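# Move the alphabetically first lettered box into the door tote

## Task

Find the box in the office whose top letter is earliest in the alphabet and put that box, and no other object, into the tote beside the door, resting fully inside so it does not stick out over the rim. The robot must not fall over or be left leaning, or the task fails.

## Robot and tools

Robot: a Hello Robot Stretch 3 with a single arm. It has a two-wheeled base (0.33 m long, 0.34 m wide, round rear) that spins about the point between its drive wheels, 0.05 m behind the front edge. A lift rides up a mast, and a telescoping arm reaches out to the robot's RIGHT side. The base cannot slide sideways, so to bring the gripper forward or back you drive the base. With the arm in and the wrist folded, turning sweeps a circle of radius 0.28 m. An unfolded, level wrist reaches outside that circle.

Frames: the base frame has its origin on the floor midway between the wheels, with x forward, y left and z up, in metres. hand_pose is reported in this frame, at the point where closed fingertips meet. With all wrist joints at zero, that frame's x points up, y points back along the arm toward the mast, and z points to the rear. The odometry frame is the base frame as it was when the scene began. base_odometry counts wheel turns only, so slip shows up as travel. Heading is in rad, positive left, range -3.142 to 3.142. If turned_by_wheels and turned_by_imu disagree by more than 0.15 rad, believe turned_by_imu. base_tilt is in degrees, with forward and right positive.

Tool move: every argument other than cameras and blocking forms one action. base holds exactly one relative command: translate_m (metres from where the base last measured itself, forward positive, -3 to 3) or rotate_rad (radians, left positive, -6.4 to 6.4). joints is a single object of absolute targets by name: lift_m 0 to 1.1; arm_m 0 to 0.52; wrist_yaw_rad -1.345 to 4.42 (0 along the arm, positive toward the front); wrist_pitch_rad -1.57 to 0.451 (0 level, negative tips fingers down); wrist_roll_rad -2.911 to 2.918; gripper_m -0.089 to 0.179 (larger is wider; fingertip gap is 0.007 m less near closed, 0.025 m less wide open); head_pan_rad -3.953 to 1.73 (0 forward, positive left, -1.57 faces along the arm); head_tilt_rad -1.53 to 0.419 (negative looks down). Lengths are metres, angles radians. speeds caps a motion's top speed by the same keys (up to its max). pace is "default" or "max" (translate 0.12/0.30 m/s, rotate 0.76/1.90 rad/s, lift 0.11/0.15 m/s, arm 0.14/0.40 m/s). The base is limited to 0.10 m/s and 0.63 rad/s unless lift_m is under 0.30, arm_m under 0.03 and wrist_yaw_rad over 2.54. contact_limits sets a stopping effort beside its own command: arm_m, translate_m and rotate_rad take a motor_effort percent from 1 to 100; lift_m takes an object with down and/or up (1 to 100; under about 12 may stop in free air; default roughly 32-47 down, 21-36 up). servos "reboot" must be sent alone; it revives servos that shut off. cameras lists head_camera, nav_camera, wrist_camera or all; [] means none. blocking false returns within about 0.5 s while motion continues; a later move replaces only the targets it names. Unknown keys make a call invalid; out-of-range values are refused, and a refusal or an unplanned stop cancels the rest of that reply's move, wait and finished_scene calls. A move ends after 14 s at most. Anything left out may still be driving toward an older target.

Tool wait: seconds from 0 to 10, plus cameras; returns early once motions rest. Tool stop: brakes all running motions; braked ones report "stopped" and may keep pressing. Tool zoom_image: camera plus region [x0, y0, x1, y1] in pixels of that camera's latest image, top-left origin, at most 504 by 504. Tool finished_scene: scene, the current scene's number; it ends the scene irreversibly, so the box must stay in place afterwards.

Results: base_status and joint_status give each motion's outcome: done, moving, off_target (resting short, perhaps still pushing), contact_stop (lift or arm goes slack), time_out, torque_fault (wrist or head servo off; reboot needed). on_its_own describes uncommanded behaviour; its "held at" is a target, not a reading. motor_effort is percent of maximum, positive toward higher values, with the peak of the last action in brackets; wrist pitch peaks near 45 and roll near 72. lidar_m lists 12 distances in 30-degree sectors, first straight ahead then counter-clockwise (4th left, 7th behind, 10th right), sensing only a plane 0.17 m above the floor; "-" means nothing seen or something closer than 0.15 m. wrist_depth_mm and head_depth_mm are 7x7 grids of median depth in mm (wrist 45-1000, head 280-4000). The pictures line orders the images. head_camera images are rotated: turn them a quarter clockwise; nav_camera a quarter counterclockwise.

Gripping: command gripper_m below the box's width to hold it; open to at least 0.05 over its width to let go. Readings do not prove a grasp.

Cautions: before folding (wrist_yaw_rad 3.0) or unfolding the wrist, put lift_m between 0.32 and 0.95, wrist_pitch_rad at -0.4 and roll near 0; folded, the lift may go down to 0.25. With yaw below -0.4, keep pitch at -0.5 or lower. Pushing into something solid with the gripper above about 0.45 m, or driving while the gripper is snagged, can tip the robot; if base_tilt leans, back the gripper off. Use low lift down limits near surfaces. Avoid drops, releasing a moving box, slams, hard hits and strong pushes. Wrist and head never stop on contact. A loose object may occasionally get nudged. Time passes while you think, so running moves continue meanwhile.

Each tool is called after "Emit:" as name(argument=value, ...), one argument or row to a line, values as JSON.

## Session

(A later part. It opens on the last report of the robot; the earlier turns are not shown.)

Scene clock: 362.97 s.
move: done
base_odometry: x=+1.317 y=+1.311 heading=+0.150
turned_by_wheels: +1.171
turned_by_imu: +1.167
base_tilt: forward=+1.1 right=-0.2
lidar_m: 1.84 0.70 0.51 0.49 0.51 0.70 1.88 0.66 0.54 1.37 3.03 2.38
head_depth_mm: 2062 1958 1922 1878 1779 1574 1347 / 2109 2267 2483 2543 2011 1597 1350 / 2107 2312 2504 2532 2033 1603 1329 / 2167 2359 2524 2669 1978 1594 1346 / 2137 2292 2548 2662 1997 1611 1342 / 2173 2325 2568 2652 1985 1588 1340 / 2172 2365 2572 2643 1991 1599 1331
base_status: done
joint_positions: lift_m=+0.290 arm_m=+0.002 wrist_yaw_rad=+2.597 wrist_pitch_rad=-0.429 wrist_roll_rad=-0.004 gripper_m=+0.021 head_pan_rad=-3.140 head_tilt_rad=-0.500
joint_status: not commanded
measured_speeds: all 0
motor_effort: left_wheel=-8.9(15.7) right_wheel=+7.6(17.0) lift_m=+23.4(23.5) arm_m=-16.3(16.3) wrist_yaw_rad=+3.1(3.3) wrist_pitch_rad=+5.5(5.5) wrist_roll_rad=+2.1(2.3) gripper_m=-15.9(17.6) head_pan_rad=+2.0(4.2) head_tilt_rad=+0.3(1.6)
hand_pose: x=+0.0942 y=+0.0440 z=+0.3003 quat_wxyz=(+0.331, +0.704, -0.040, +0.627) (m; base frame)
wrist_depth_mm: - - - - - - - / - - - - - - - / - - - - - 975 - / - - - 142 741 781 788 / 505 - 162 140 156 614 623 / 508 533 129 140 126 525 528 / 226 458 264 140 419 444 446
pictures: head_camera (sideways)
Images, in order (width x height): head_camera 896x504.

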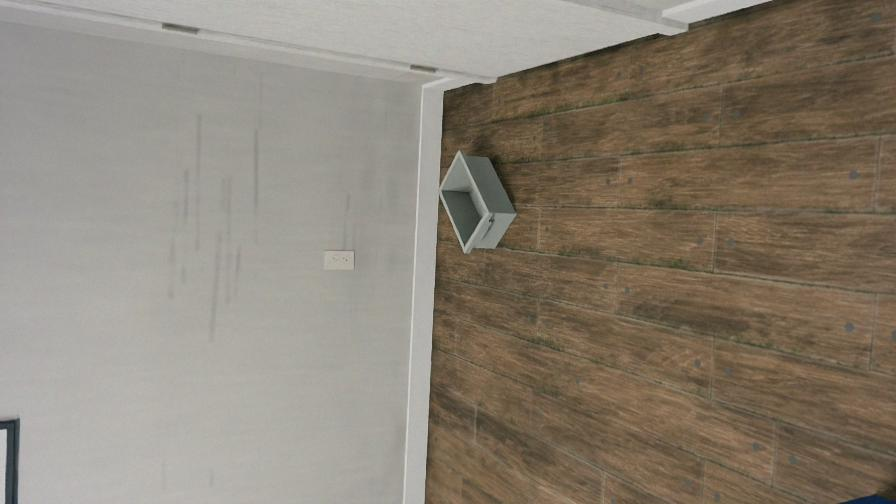

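Emit:
move(
  base={"translate_m": -1.5},
  pace="max",
  cameras=[],
)

Emit:
move(
  base={"rotate_rad": -1.571},
  joints={"head_pan_rad": -1.57, "head_tilt_rad": -0.75},
  pace="max",
  cameras=[],
)

Emit:
move(
  base={"translate_m": -0.123},
  joints={"lift_m": 0.5},
  pace="max",
  cameras=[],
)

Emit:
move(
  joints={"wrist_yaw_rad": 0.0},
  pace="max",
  cameras=["head_camera"],
)

Emit:
move(
  joints={"arm_m": 0.41, "wrist_pitch_rad": -1.4},
  speeds={"arm_m": 0.35},
  cameras=["wrist_camera", "head_camera"],
)

Scene clock: 389.13 s.
move: done
base_odometry: x=-0.166 y=+1.087 heading=+0.150
turned_by_wheels: +0.000
turned_by_imu: +0.004
base_tilt: forward=+0.9 right=-0.2
lidar_m: 1.91 0.71 0.50 0.48 0.50 0.69 0.98 1.02 1.40 2.64 1.06 0.88
head_depth_mm: 810 877 959 1047 1176 1323 1349 / 814 878 963 1062 1189 1330 1335 / 819 891 970 1070 1195 1349 1336 / 826 895 979 1086 1196 1368 1345 / 830 904 988 1091 1214 1380 1337 / 840 914 996 1097 1232 1395 1340 / 846 917 1002 1111 1242 1409 1335
base_status: done
joint_positions: lift_m=+0.290 arm_m=+0.002 wrist_yaw_rad=+2.598 wrist_pitch_rad=-0.429 wrist_roll_rad=-0.004 gripper_m=+0.021 head_pan_rad=-3.140 head_tilt_rad=-0.500
joint_status: not commanded
measured_speeds: all 0
motor_effort: left_wheel=-3.1(20.4) right_wheel=-3.0(9.6) lift_m=+25.0(25.6) arm_m=-21.8(22.4) wrist_yaw_rad=+2.4(3.4) wrist_pitch_rad=+5.2(5.6) wrist_roll_rad=+2.2(2.3) gripper_m=-16.0(17.4) head_pan_rad=+2.3(3.5) head_tilt_rad=-1.4(2.2)
hand_pose: x=+0.0942 y=+0.0440 z=+0.3003 quat_wxyz=(+0.331, +0.704, -0.040, +0.627) (m; base frame)
wrist_depth_mm: - - 476 - - - - / - - 519 - - - - / - - 567 - - 966 - / - - - 142 735 760 771 / 507 577 163 141 157 618 625 / 499 528 129 140 126 520 518 / 225 459 265 140 422 444 443
pictures: none
No camera images: "cameras" was empty.

Scene clock: 391.23 s.
move: done
base_odometry: x=-0.166 y=+1.087 heading=-1.420
turned_by_wheels: -1.571
turned_by_imu: -1.564
base_tilt: forward=+0.8 right=+0.0
lidar_m: 2.64 1.05 0.89 1.81 0.70 0.50 0.48 0.50 0.70 0.98 1.02 1.42
head_depth_mm: 828 935 1060 1238 1456 1347 1183 / 838 941 1083 1273 1497 1304 1186 / 844 946 1087 1279 1487 1304 1164 / 855 962 1102 1302 1480 1340 1163 / 863 973 1118 1324 1513 1347 1178 / 870 986 1133 1344 1518 1351 1178 / 880 999 1157 1367 1527 1341 1172
base_status: done
joint_positions: lift_m=+0.290 arm_m=+0.002 wrist_yaw_rad=+2.598 wrist_pitch_rad=-0.429 wrist_roll_rad=-0.004 gripper_m=+0.021 head_pan_rad=-1.554 head_tilt_rad=-0.752
joint_status: all done
measured_speeds: translate_m=+0.000 rotate_rad=+0.000 lift_m=+0.000 arm_m=+0.000 wrist_yaw_rad=+0.000 wrist_pitch_rad=+0.000 wrist_roll_rad=+0.000 head_pan_rad=-0.024 head_tilt_rad=+0.000
motor_effort: left_wheel=+9.5(18.0) right_wheel=-9.4(16.0) lift_m=+25.9(25.9) arm_m=-21.7(22.6) wrist_yaw_rad=+2.8(3.4) wrist_pitch_rad=+5.2(5.4) wrist_roll_rad=+2.1(2.3) gripper_m=-17.4(17.4) head_pan_rad=-3.4(5.5) head_tilt_rad=-1.8(7.9)
hand_pose: x=+0.0942 y=+0.0440 z=+0.3003 quat_wxyz=(+0.331, +0.704, -0.040, +0.627) (m; base frame)
wrist_depth_mm: - - - 839 - - - / - - - 940 - - - / - - - 969 - - - / 768 777 761 142 749 787 780 / 609 617 626 141 156 620 625 / 513 538 129 140 125 515 518 / 226 456 266 139 418 453 445
pictures: none
No camera images: "cameras" was empty.

Scene clock: 393.43 s.
move: done
base_odometry: x=-0.185 y=+1.209 heading=-1.420
turned_by_wheels: +0.000
turned_by_imu: +0.000
base_tilt: forward=+1.0 right=-0.3
lidar_m: 2.72 1.05 0.96 1.37 0.53 0.37 0.36 0.38 0.52 0.98 1.02 1.42
head_depth_mm: 827 928 1063 1245 1417 1297 1162 / 834 940 1086 1254 1474 1349 1181 / 840 946 1084 1274 1476 1310 1181 / 848 957 1102 1303 1497 1309 1162 / 857 970 1115 1310 1500 1308 1155 / 863 973 1124 1334 1522 1332 1175 / 872 984 1138 1356 1516 1346 1180
base_status: done
joint_positions: lift_m=+0.500 arm_m=+0.002 wrist_yaw_rad=+2.598 wrist_pitch_rad=-0.428 wrist_roll_rad=-0.004 gripper_m=+0.021 head_pan_rad=-1.568 head_tilt_rad=-0.752
joint_status: all done
measured_speeds: all 0
motor_effort: left_wheel=+5.9(7.4) right_wheel=-7.4(15.5) lift_m=+31.1(35.1) arm_m=-20.2(21.8) wrist_yaw_rad=+2.8(3.3) wrist_pitch_rad=+4.8(5.4) wrist_roll_rad=+2.0(2.3) gripper_m=-16.5(17.3) head_pan_rad=-3.0(4.5) head_tilt_rad=-1.4(3.4)
hand_pose: x=+0.0942 y=+0.0441 z=+0.5103 quat_wxyz=(+0.331, +0.704, -0.040, +0.627) (m; base frame)
wrist_depth_mm: - - - - - - - / - - - - - - - / - - - - - - - / - - - 142 - - - / 922 905 905 140 157 939 924 / 764 776 129 140 126 776 752 / 227 662 632 139 631 657 664
pictures: none
No camera images: "cameras" was empty.

Scene clock: 395.10 s.
move: done
base_odometry: x=-0.185 y=+1.209 heading=-1.420
turned_by_wheels: +0.000
turned_by_imu: +0.000
base_tilt: forward=+0.9 right=-0.1
lidar_m: 2.71 1.05 0.96 1.38 0.53 0.37 0.36 0.38 0.52 0.98 1.02 1.41
head_depth_mm: 826 933 1063 1244 1419 1293 1163 / 834 939 1068 1260 1483 1351 1184 / 836 943 1091 1279 1481 1298 746 / 849 954 1100 1299 1490 1302 1107 / 853 962 1111 1314 1513 1303 1162 / 859 975 1116 1330 1515 1338 1184 / 876 981 1140 1351 1529 1346 1181
base_status: not commanded
joint_positions: lift_m=+0.500 arm_m=+0.002 wrist_yaw_rad=+0.003 wrist_pitch_rad=-0.428 wrist_roll_rad=-0.004 gripper_m=+0.021 head_pan_rad=-1.570 head_tilt_rad=-0.752
joint_status: all done
measured_speeds: all 0
motor_effort: left_wheel=+5.9(6.1) right_wheel=-7.6(8.0) lift_m=+28.0(31.1) arm_m=-18.4(20.1) wrist_yaw_rad=-2.3(7.6) wrist_pitch_rad=+5.1(5.4) wrist_roll_rad=+2.2(2.4) gripper_m=-16.4(17.3) head_pan_rad=-3.1(4.2) head_tilt_rad=-0.2(2.0)
hand_pose: x=-0.0208 y=-0.3698 z=+0.5103 quat_wxyz=(+0.693, +0.152, -0.689, -0.149) (m; base frame)
wrist_depth_mm: - - - - - - - / - - - - - - - / - - - - - - 368 / - - - 142 141 - 382 / 867 888 149 141 145 - 414 / 754 797 129 140 126 674 458 / 661 664 - 139 633 530 -
pictures: head_camera (sideways)
Images, in order (width x height): head_camera 896x504.

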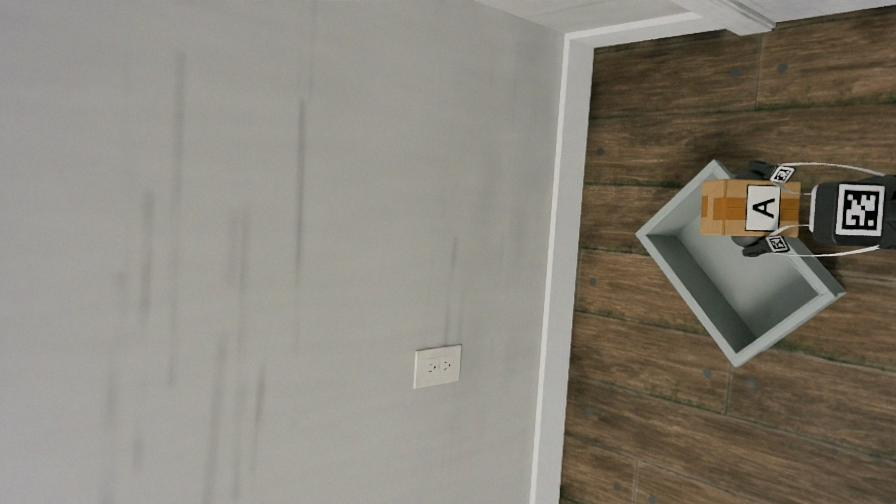

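Scene clock: 398.80 s.
move: done
base_odometry: x=-0.185 y=+1.209 heading=-1.420
turned_by_wheels: +0.000
turned_by_imu: +0.001
base_tilt: forward=+1.0 right=-0.3
lidar_m: 2.71 1.05 0.95 1.38 0.53 0.37 0.36 0.38 0.52 0.97 1.02 1.42
head_depth_mm: 829 930 1062 1238 1402 1291 1160 / 836 944 1075 1244 744 607 529 / 840 945 1098 1241 773 1283 1181 / 847 957 1094 1290 1484 1298 1167 / 851 964 1112 1308 1510 1300 1162 / 861 982 1118 1334 1533 1344 1177 / 871 983 1143 1343 1523 1346 1176
base_status: not commanded
joint_positions: lift_m=+0.500 arm_m=+0.410 wrist_yaw_rad=+0.003 wrist_pitch_rad=-1.399 wrist_roll_rad=-0.004 gripper_m=+0.021 head_pan_rad=-1.570 head_tilt_rad=-0.750
joint_status: all done
measured_speeds: all 0
motor_effort: left_wheel=+6.0(6.1) right_wheel=-7.1(7.9) lift_m=+21.3(28.3) arm_m=+22.7(25.1) wrist_yaw_rad=-1.9(2.3) wrist_pitch_rad=-0.5(5.3) wrist_roll_rad=+2.3(2.3) gripper_m=-15.8(17.6) head_pan_rad=-2.4(4.0) head_tilt_rad=+2.1(2.2)
hand_pose: x=-0.0216 y=-0.5749 z=+0.3821 quat_wxyz=(+0.543, +0.457, -0.539, -0.454) (m; base frame)
wrist_depth_mm: 554 554 545 545 548 541 483 / 552 551 542 545 543 538 487 / 548 543 533 534 537 531 484 / 545 543 491 141 535 537 446 / 542 536 149 141 156 534 452 / 543 538 129 140 126 526 462 / 541 543 532 139 529 527 464
pictures: head_camera (sideways), wrist_camera
Images, in order (width x height): head_camera 896x504, wrist_camera 644x364.

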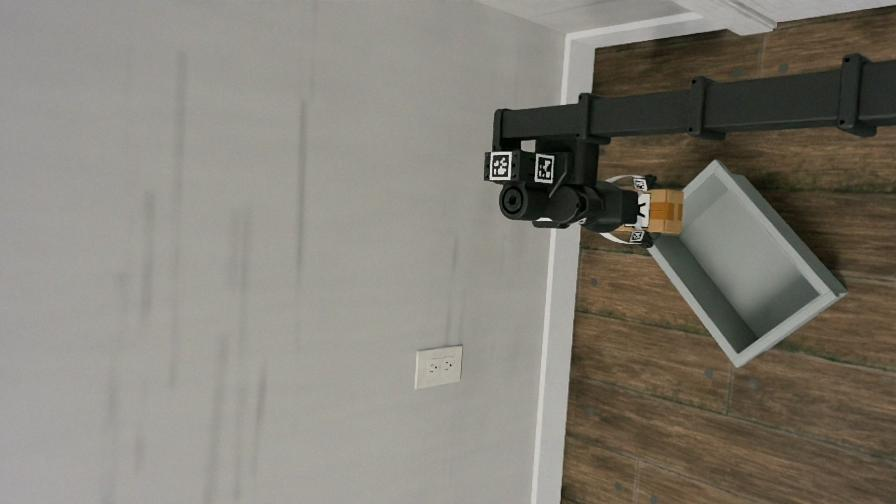

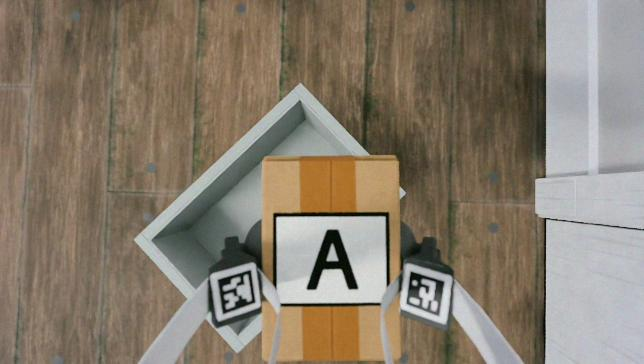

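Emit:
move(
  base={"translate_m": 0.072},
  joints={"arm_m": 0.414},
  pace="max",
  cameras=[],
)

Emit:
move(
  joints={"lift_m": 0.18},
  pace="max",
  cameras=[],
)

Emit:
move(
  joints={"lift_m": 0.128},
  speeds={"lift_m": 0.04},
  contact_limits={"lift_m": {"down": 14}},
  cameras=["wrist_camera"],
)

Scene clock: 413.07 s.
move: done
base_odometry: x=-0.174 y=+1.138 heading=-1.420
turned_by_wheels: +0.000
turned_by_imu: +0.001
base_tilt: forward=+0.9 right=-0.1
lidar_m: 2.68 1.05 0.91 1.63 0.63 0.45 0.43 0.45 0.63 0.98 1.02 1.42
head_depth_mm: 829 930 1069 1240 1455 1358 1186 / 834 939 1074 1251 746 607 529 / 843 936 1086 1236 779 1284 1163 / 850 958 1098 1293 1493 1286 1163 / 854 968 1111 1312 1503 1338 1174 / 863 977 1124 1326 1522 1344 1177 / 868 989 1134 1351 1523 1340 1187
base_status: done
joint_positions: lift_m=+0.500 arm_m=+0.414 wrist_yaw_rad=+0.003 wrist_pitch_rad=-1.400 wrist_roll_rad=-0.004 gripper_m=+0.021 head_pan_rad=-1.570 head_tilt_rad=-0.750
joint_status: all done
measured_speeds: all 0
motor_effort: left_wheel=+10.8(15.4) right_wheel=-0.6(6.8) lift_m=+24.1(24.1) arm_m=+4.3(24.5) wrist_yaw_rad=-2.1(2.1) wrist_pitch_rad=-0.2(0.5) wrist_roll_rad=+1.9(2.3) gripper_m=-16.5(17.4) head_pan_rad=-2.2(3.3) head_tilt_rad=-0.1(2.1)
hand_pose: x=-0.0216 y=-0.5787 z=+0.3821 quat_wxyz=(+0.543, +0.457, -0.539, -0.454) (m; base frame)
wrist_depth_mm: 551 562 544 554 545 542 524 / 549 557 536 541 543 535 527 / 551 544 548 540 537 544 516 / 545 547 538 142 417 535 520 / 543 541 418 141 152 532 505 / 540 537 129 140 126 536 502 / 541 541 530 140 525 526 495
pictures: none
No camera images: "cameras" was empty.

Scene clock: 416.00 s.
move: done
base_odometry: x=-0.174 y=+1.138 heading=-1.420
turned_by_wheels: +0.000
turned_by_imu: +0.000
base_tilt: forward=+1.0 right=+0.0
lidar_m: 2.68 1.05 0.91 1.62 0.63 0.45 0.43 0.45 0.63 0.98 1.02 1.42
head_depth_mm: 825 930 1062 1245 1468 1345 1181 / 834 935 1067 1266 1490 1339 1162 / 840 942 1085 1271 1479 992 1146 / 849 957 1107 1290 1493 1270 1159 / 854 972 1112 1301 1489 1341 1182 / 867 977 1119 1333 1523 1339 1184 / 872 985 1138 1350 1520 1345 1176
base_status: not commanded
joint_positions: lift_m=+0.180 arm_m=+0.414 wrist_yaw_rad=+0.003 wrist_pitch_rad=-1.401 wrist_roll_rad=-0.004 gripper_m=+0.021 head_pan_rad=-1.570 head_tilt_rad=-0.750
joint_status: all done
measured_speeds: all 0
motor_effort: left_wheel=+10.7(10.9) right_wheel=-0.1(0.9) lift_m=+20.9(24.6) arm_m=-19.7(22.2) wrist_yaw_rad=-1.9(2.3) wrist_pitch_rad=+0.0(0.4) wrist_roll_rad=+2.1(2.3) gripper_m=-16.2(17.7) head_pan_rad=-2.4(4.0) head_tilt_rad=+0.4(2.1)
hand_pose: x=-0.0216 y=-0.5785 z=+0.0621 quat_wxyz=(+0.542, +0.458, -0.538, -0.455) (m; base frame)
wrist_depth_mm: 235 232 111 165 - - - / 234 111 137 199 - - - / - 119 172 - - - - / - 156 205 142 142 - - / 140 184 - 140 141 207 162 / 179 - 128 140 126 180 137 / - - - 139 174 141 120
pictures: none
No camera images: "cameras" was empty.

Scene clock: 417.57 s.
move: contact_stop
base_odometry: x=-0.174 y=+1.138 heading=-1.420
turned_by_wheels: +0.000
turned_by_imu: +0.000
base_tilt: forward=+0.9 right=-0.1
lidar_m: 2.68 1.05 0.91 1.63 0.62 0.45 0.43 0.45 0.62 0.98 1.02 1.42
head_depth_mm: 829 927 1070 1240 1465 1341 1185 / 832 936 1074 1260 1476 1339 1180 / 841 949 1091 1279 1495 1018 1129 / 850 957 1096 1296 1489 1271 1155 / 855 966 1123 1308 1503 1337 1186 / 865 980 1119 1321 1534 1343 1182 / 874 982 1135 1344 1521 1347 1181
base_status: not commanded
joint_positions: lift_m=+0.139 arm_m=+0.414 wrist_yaw_rad=+0.003 wrist_pitch_rad=-1.400 wrist_roll_rad=-0.004 gripper_m=+0.021 head_pan_rad=-1.570 head_tilt_rad=-0.750
joint_status: lift_m contact_stop (moved -0.041 of -0.052)
measured_speeds: translate_m=+0.000 rotate_rad=+0.000 lift_m=+0.001 arm_m=+0.000 wrist_yaw_rad=+0.000 wrist_pitch_rad=+0.000 wrist_roll_rad=+0.000 head_pan_rad=+0.000 head_tilt_rad=+0.000
on_its_own: lift_m is slack since a contact_stop (your +0.128 is given up)
motor_effort: left_wheel=+10.3(10.9) right_wheel=-0.1(0.9) lift_m=+24.4(24.4) arm_m=-14.9(19.8) wrist_yaw_rad=-2.0(2.2) wrist_pitch_rad=-0.1(0.7) wrist_roll_rad=+2.3(2.3) gripper_m=-15.8(17.2) head_pan_rad=-1.6(3.6) head_tilt_rad=+1.5(1.9)
contact_limits: lift_m down 14 (down: maximum 72; up: maximum 65)
hand_pose: x=-0.0216 y=-0.5788 z=+0.0209 quat_wxyz=(+0.543, +0.457, -0.539, -0.454) (m; base frame)
wrist_depth_mm: - 81 104 158 186 - - / - 96 132 187 186 - - / - 117 176 186 184 183 - / - 149 186 135 138 183 182 / 138 185 184 134 135 181 162 / 181 184 131 133 130 181 140 / - 183 183 133 181 138 120
pictures: wrist_camera
Images, in order (width x height): wrist_camera 644x364.

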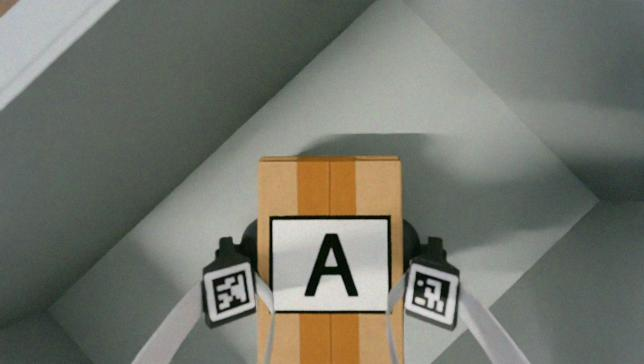

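Emit:
move(
  joints={"lift_m": 0.139, "gripper_m": 0.115},
  cameras=[],
)

Emit:
move(
  joints={"lift_m": 0.29},
  speeds={"lift_m": 0.1},
  cameras=["wrist_camera"],
)

Scene clock: 421.37 s.
move: done
base_odometry: x=-0.174 y=+1.138 heading=-1.420
turned_by_wheels: +0.000
turned_by_imu: +0.001
base_tilt: forward=+1.0 right=-0.1
lidar_m: 2.68 1.05 0.91 1.63 0.63 0.45 0.43 0.45 0.63 0.98 1.02 1.42
head_depth_mm: 827 933 1063 1248 1451 1356 1174 / 836 941 1070 1253 1472 1343 1183 / 840 942 1081 1276 1492 1017 1126 / 847 953 1103 1285 1490 1267 1154 / 857 968 1117 1323 1503 1343 1175 / 868 980 1127 1333 1532 1339 1181 / 869 987 1135 1343 1540 1333 1185
base_status: not commanded
joint_positions: lift_m=+0.139 arm_m=+0.414 wrist_yaw_rad=+0.003 wrist_pitch_rad=-1.399 wrist_roll_rad=-0.004 gripper_m=+0.115 head_pan_rad=-1.570 head_tilt_rad=-0.750
joint_status: all done
measured_speeds: all 0
motor_effort: left_wheel=+10.4(10.6) right_wheel=-0.4(0.7) lift_m=+25.4(26.4) arm_m=-2.5(7.4) wrist_yaw_rad=-1.5(2.2) wrist_pitch_rad=-0.4(0.6) wrist_roll_rad=+2.1(2.3) gripper_m=-0.1(91.1) head_pan_rad=-1.7(3.1) head_tilt_rad=+0.8(1.6)
hand_pose: x=-0.0216 y=-0.5789 z=+0.0211 quat_wxyz=(+0.543, +0.457, -0.539, -0.454) (m; base frame)
wrist_depth_mm: - 81 105 162 187 - - / - 96 132 185 185 - - / - 119 182 184 185 183 - / - 155 186 134 135 182 182 / 139 184 184 134 134 181 163 / 182 125 145 134 133 123 137 / - 181 181 133 180 124 115
pictures: none
No camera images: "cameras" was empty.

Scene clock: 423.67 s.
move: done
base_odometry: x=-0.174 y=+1.138 heading=-1.420
turned_by_wheels: +0.000
turned_by_imu: +0.000
base_tilt: forward=+1.0 right=-0.1
lidar_m: 2.69 1.05 0.91 1.63 0.63 0.45 0.43 0.45 0.63 0.98 1.02 1.42
head_depth_mm: 826 931 1068 1246 1455 1344 1174 / 834 939 1083 1257 1478 1327 1142 / 843 949 1082 1278 1451 930 1145 / 849 957 1101 1297 1494 1269 1160 / 852 969 1115 1309 1514 1339 1177 / 864 984 1130 1329 1516 1340 1183 / 872 986 1137 1340 1530 1331 1189
base_status: not commanded
joint_positions: lift_m=+0.290 arm_m=+0.414 wrist_yaw_rad=+0.003 wrist_pitch_rad=-1.399 wrist_roll_rad=-0.004 gripper_m=+0.115 head_pan_rad=-1.570 head_tilt_rad=-0.750
joint_status: all done
measured_speeds: all 0
motor_effort: left_wheel=+10.2(10.6) right_wheel=-0.8(0.9) lift_m=+31.9(34.0) arm_m=+4.4(5.0) wrist_yaw_rad=-2.1(2.3) wrist_pitch_rad=-0.4(0.7) wrist_roll_rad=+2.0(2.5) gripper_m=+0.3(1.1) head_pan_rad=-1.5(3.1) head_tilt_rad=-0.2(1.5)
hand_pose: x=-0.0216 y=-0.5789 z=+0.1721 quat_wxyz=(+0.543, +0.457, -0.539, -0.454) (m; base frame)
wrist_depth_mm: 348 344 343 344 338 339 340 / 344 343 342 263 - 338 333 / 342 342 338 292 - 333 332 / 340 337 244 282 - - 330 / 338 236 - 283 - 219 330 / 335 124 130 282 281 124 331 / 335 118 - 291 237 324 322
pictures: wrist_camera
Images, in order (width x height): wrist_camera 644x364.

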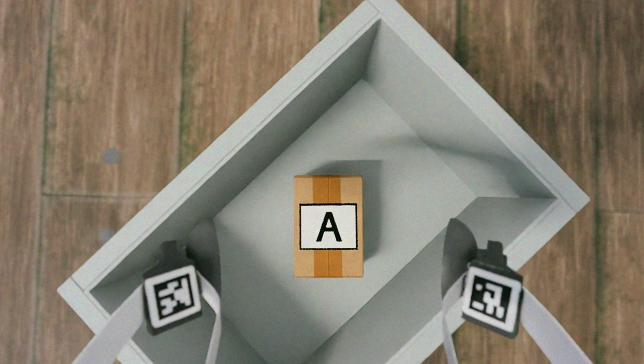

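Emit:
finished_scene(
  scene=3,
)

The scene is finished: the task was done.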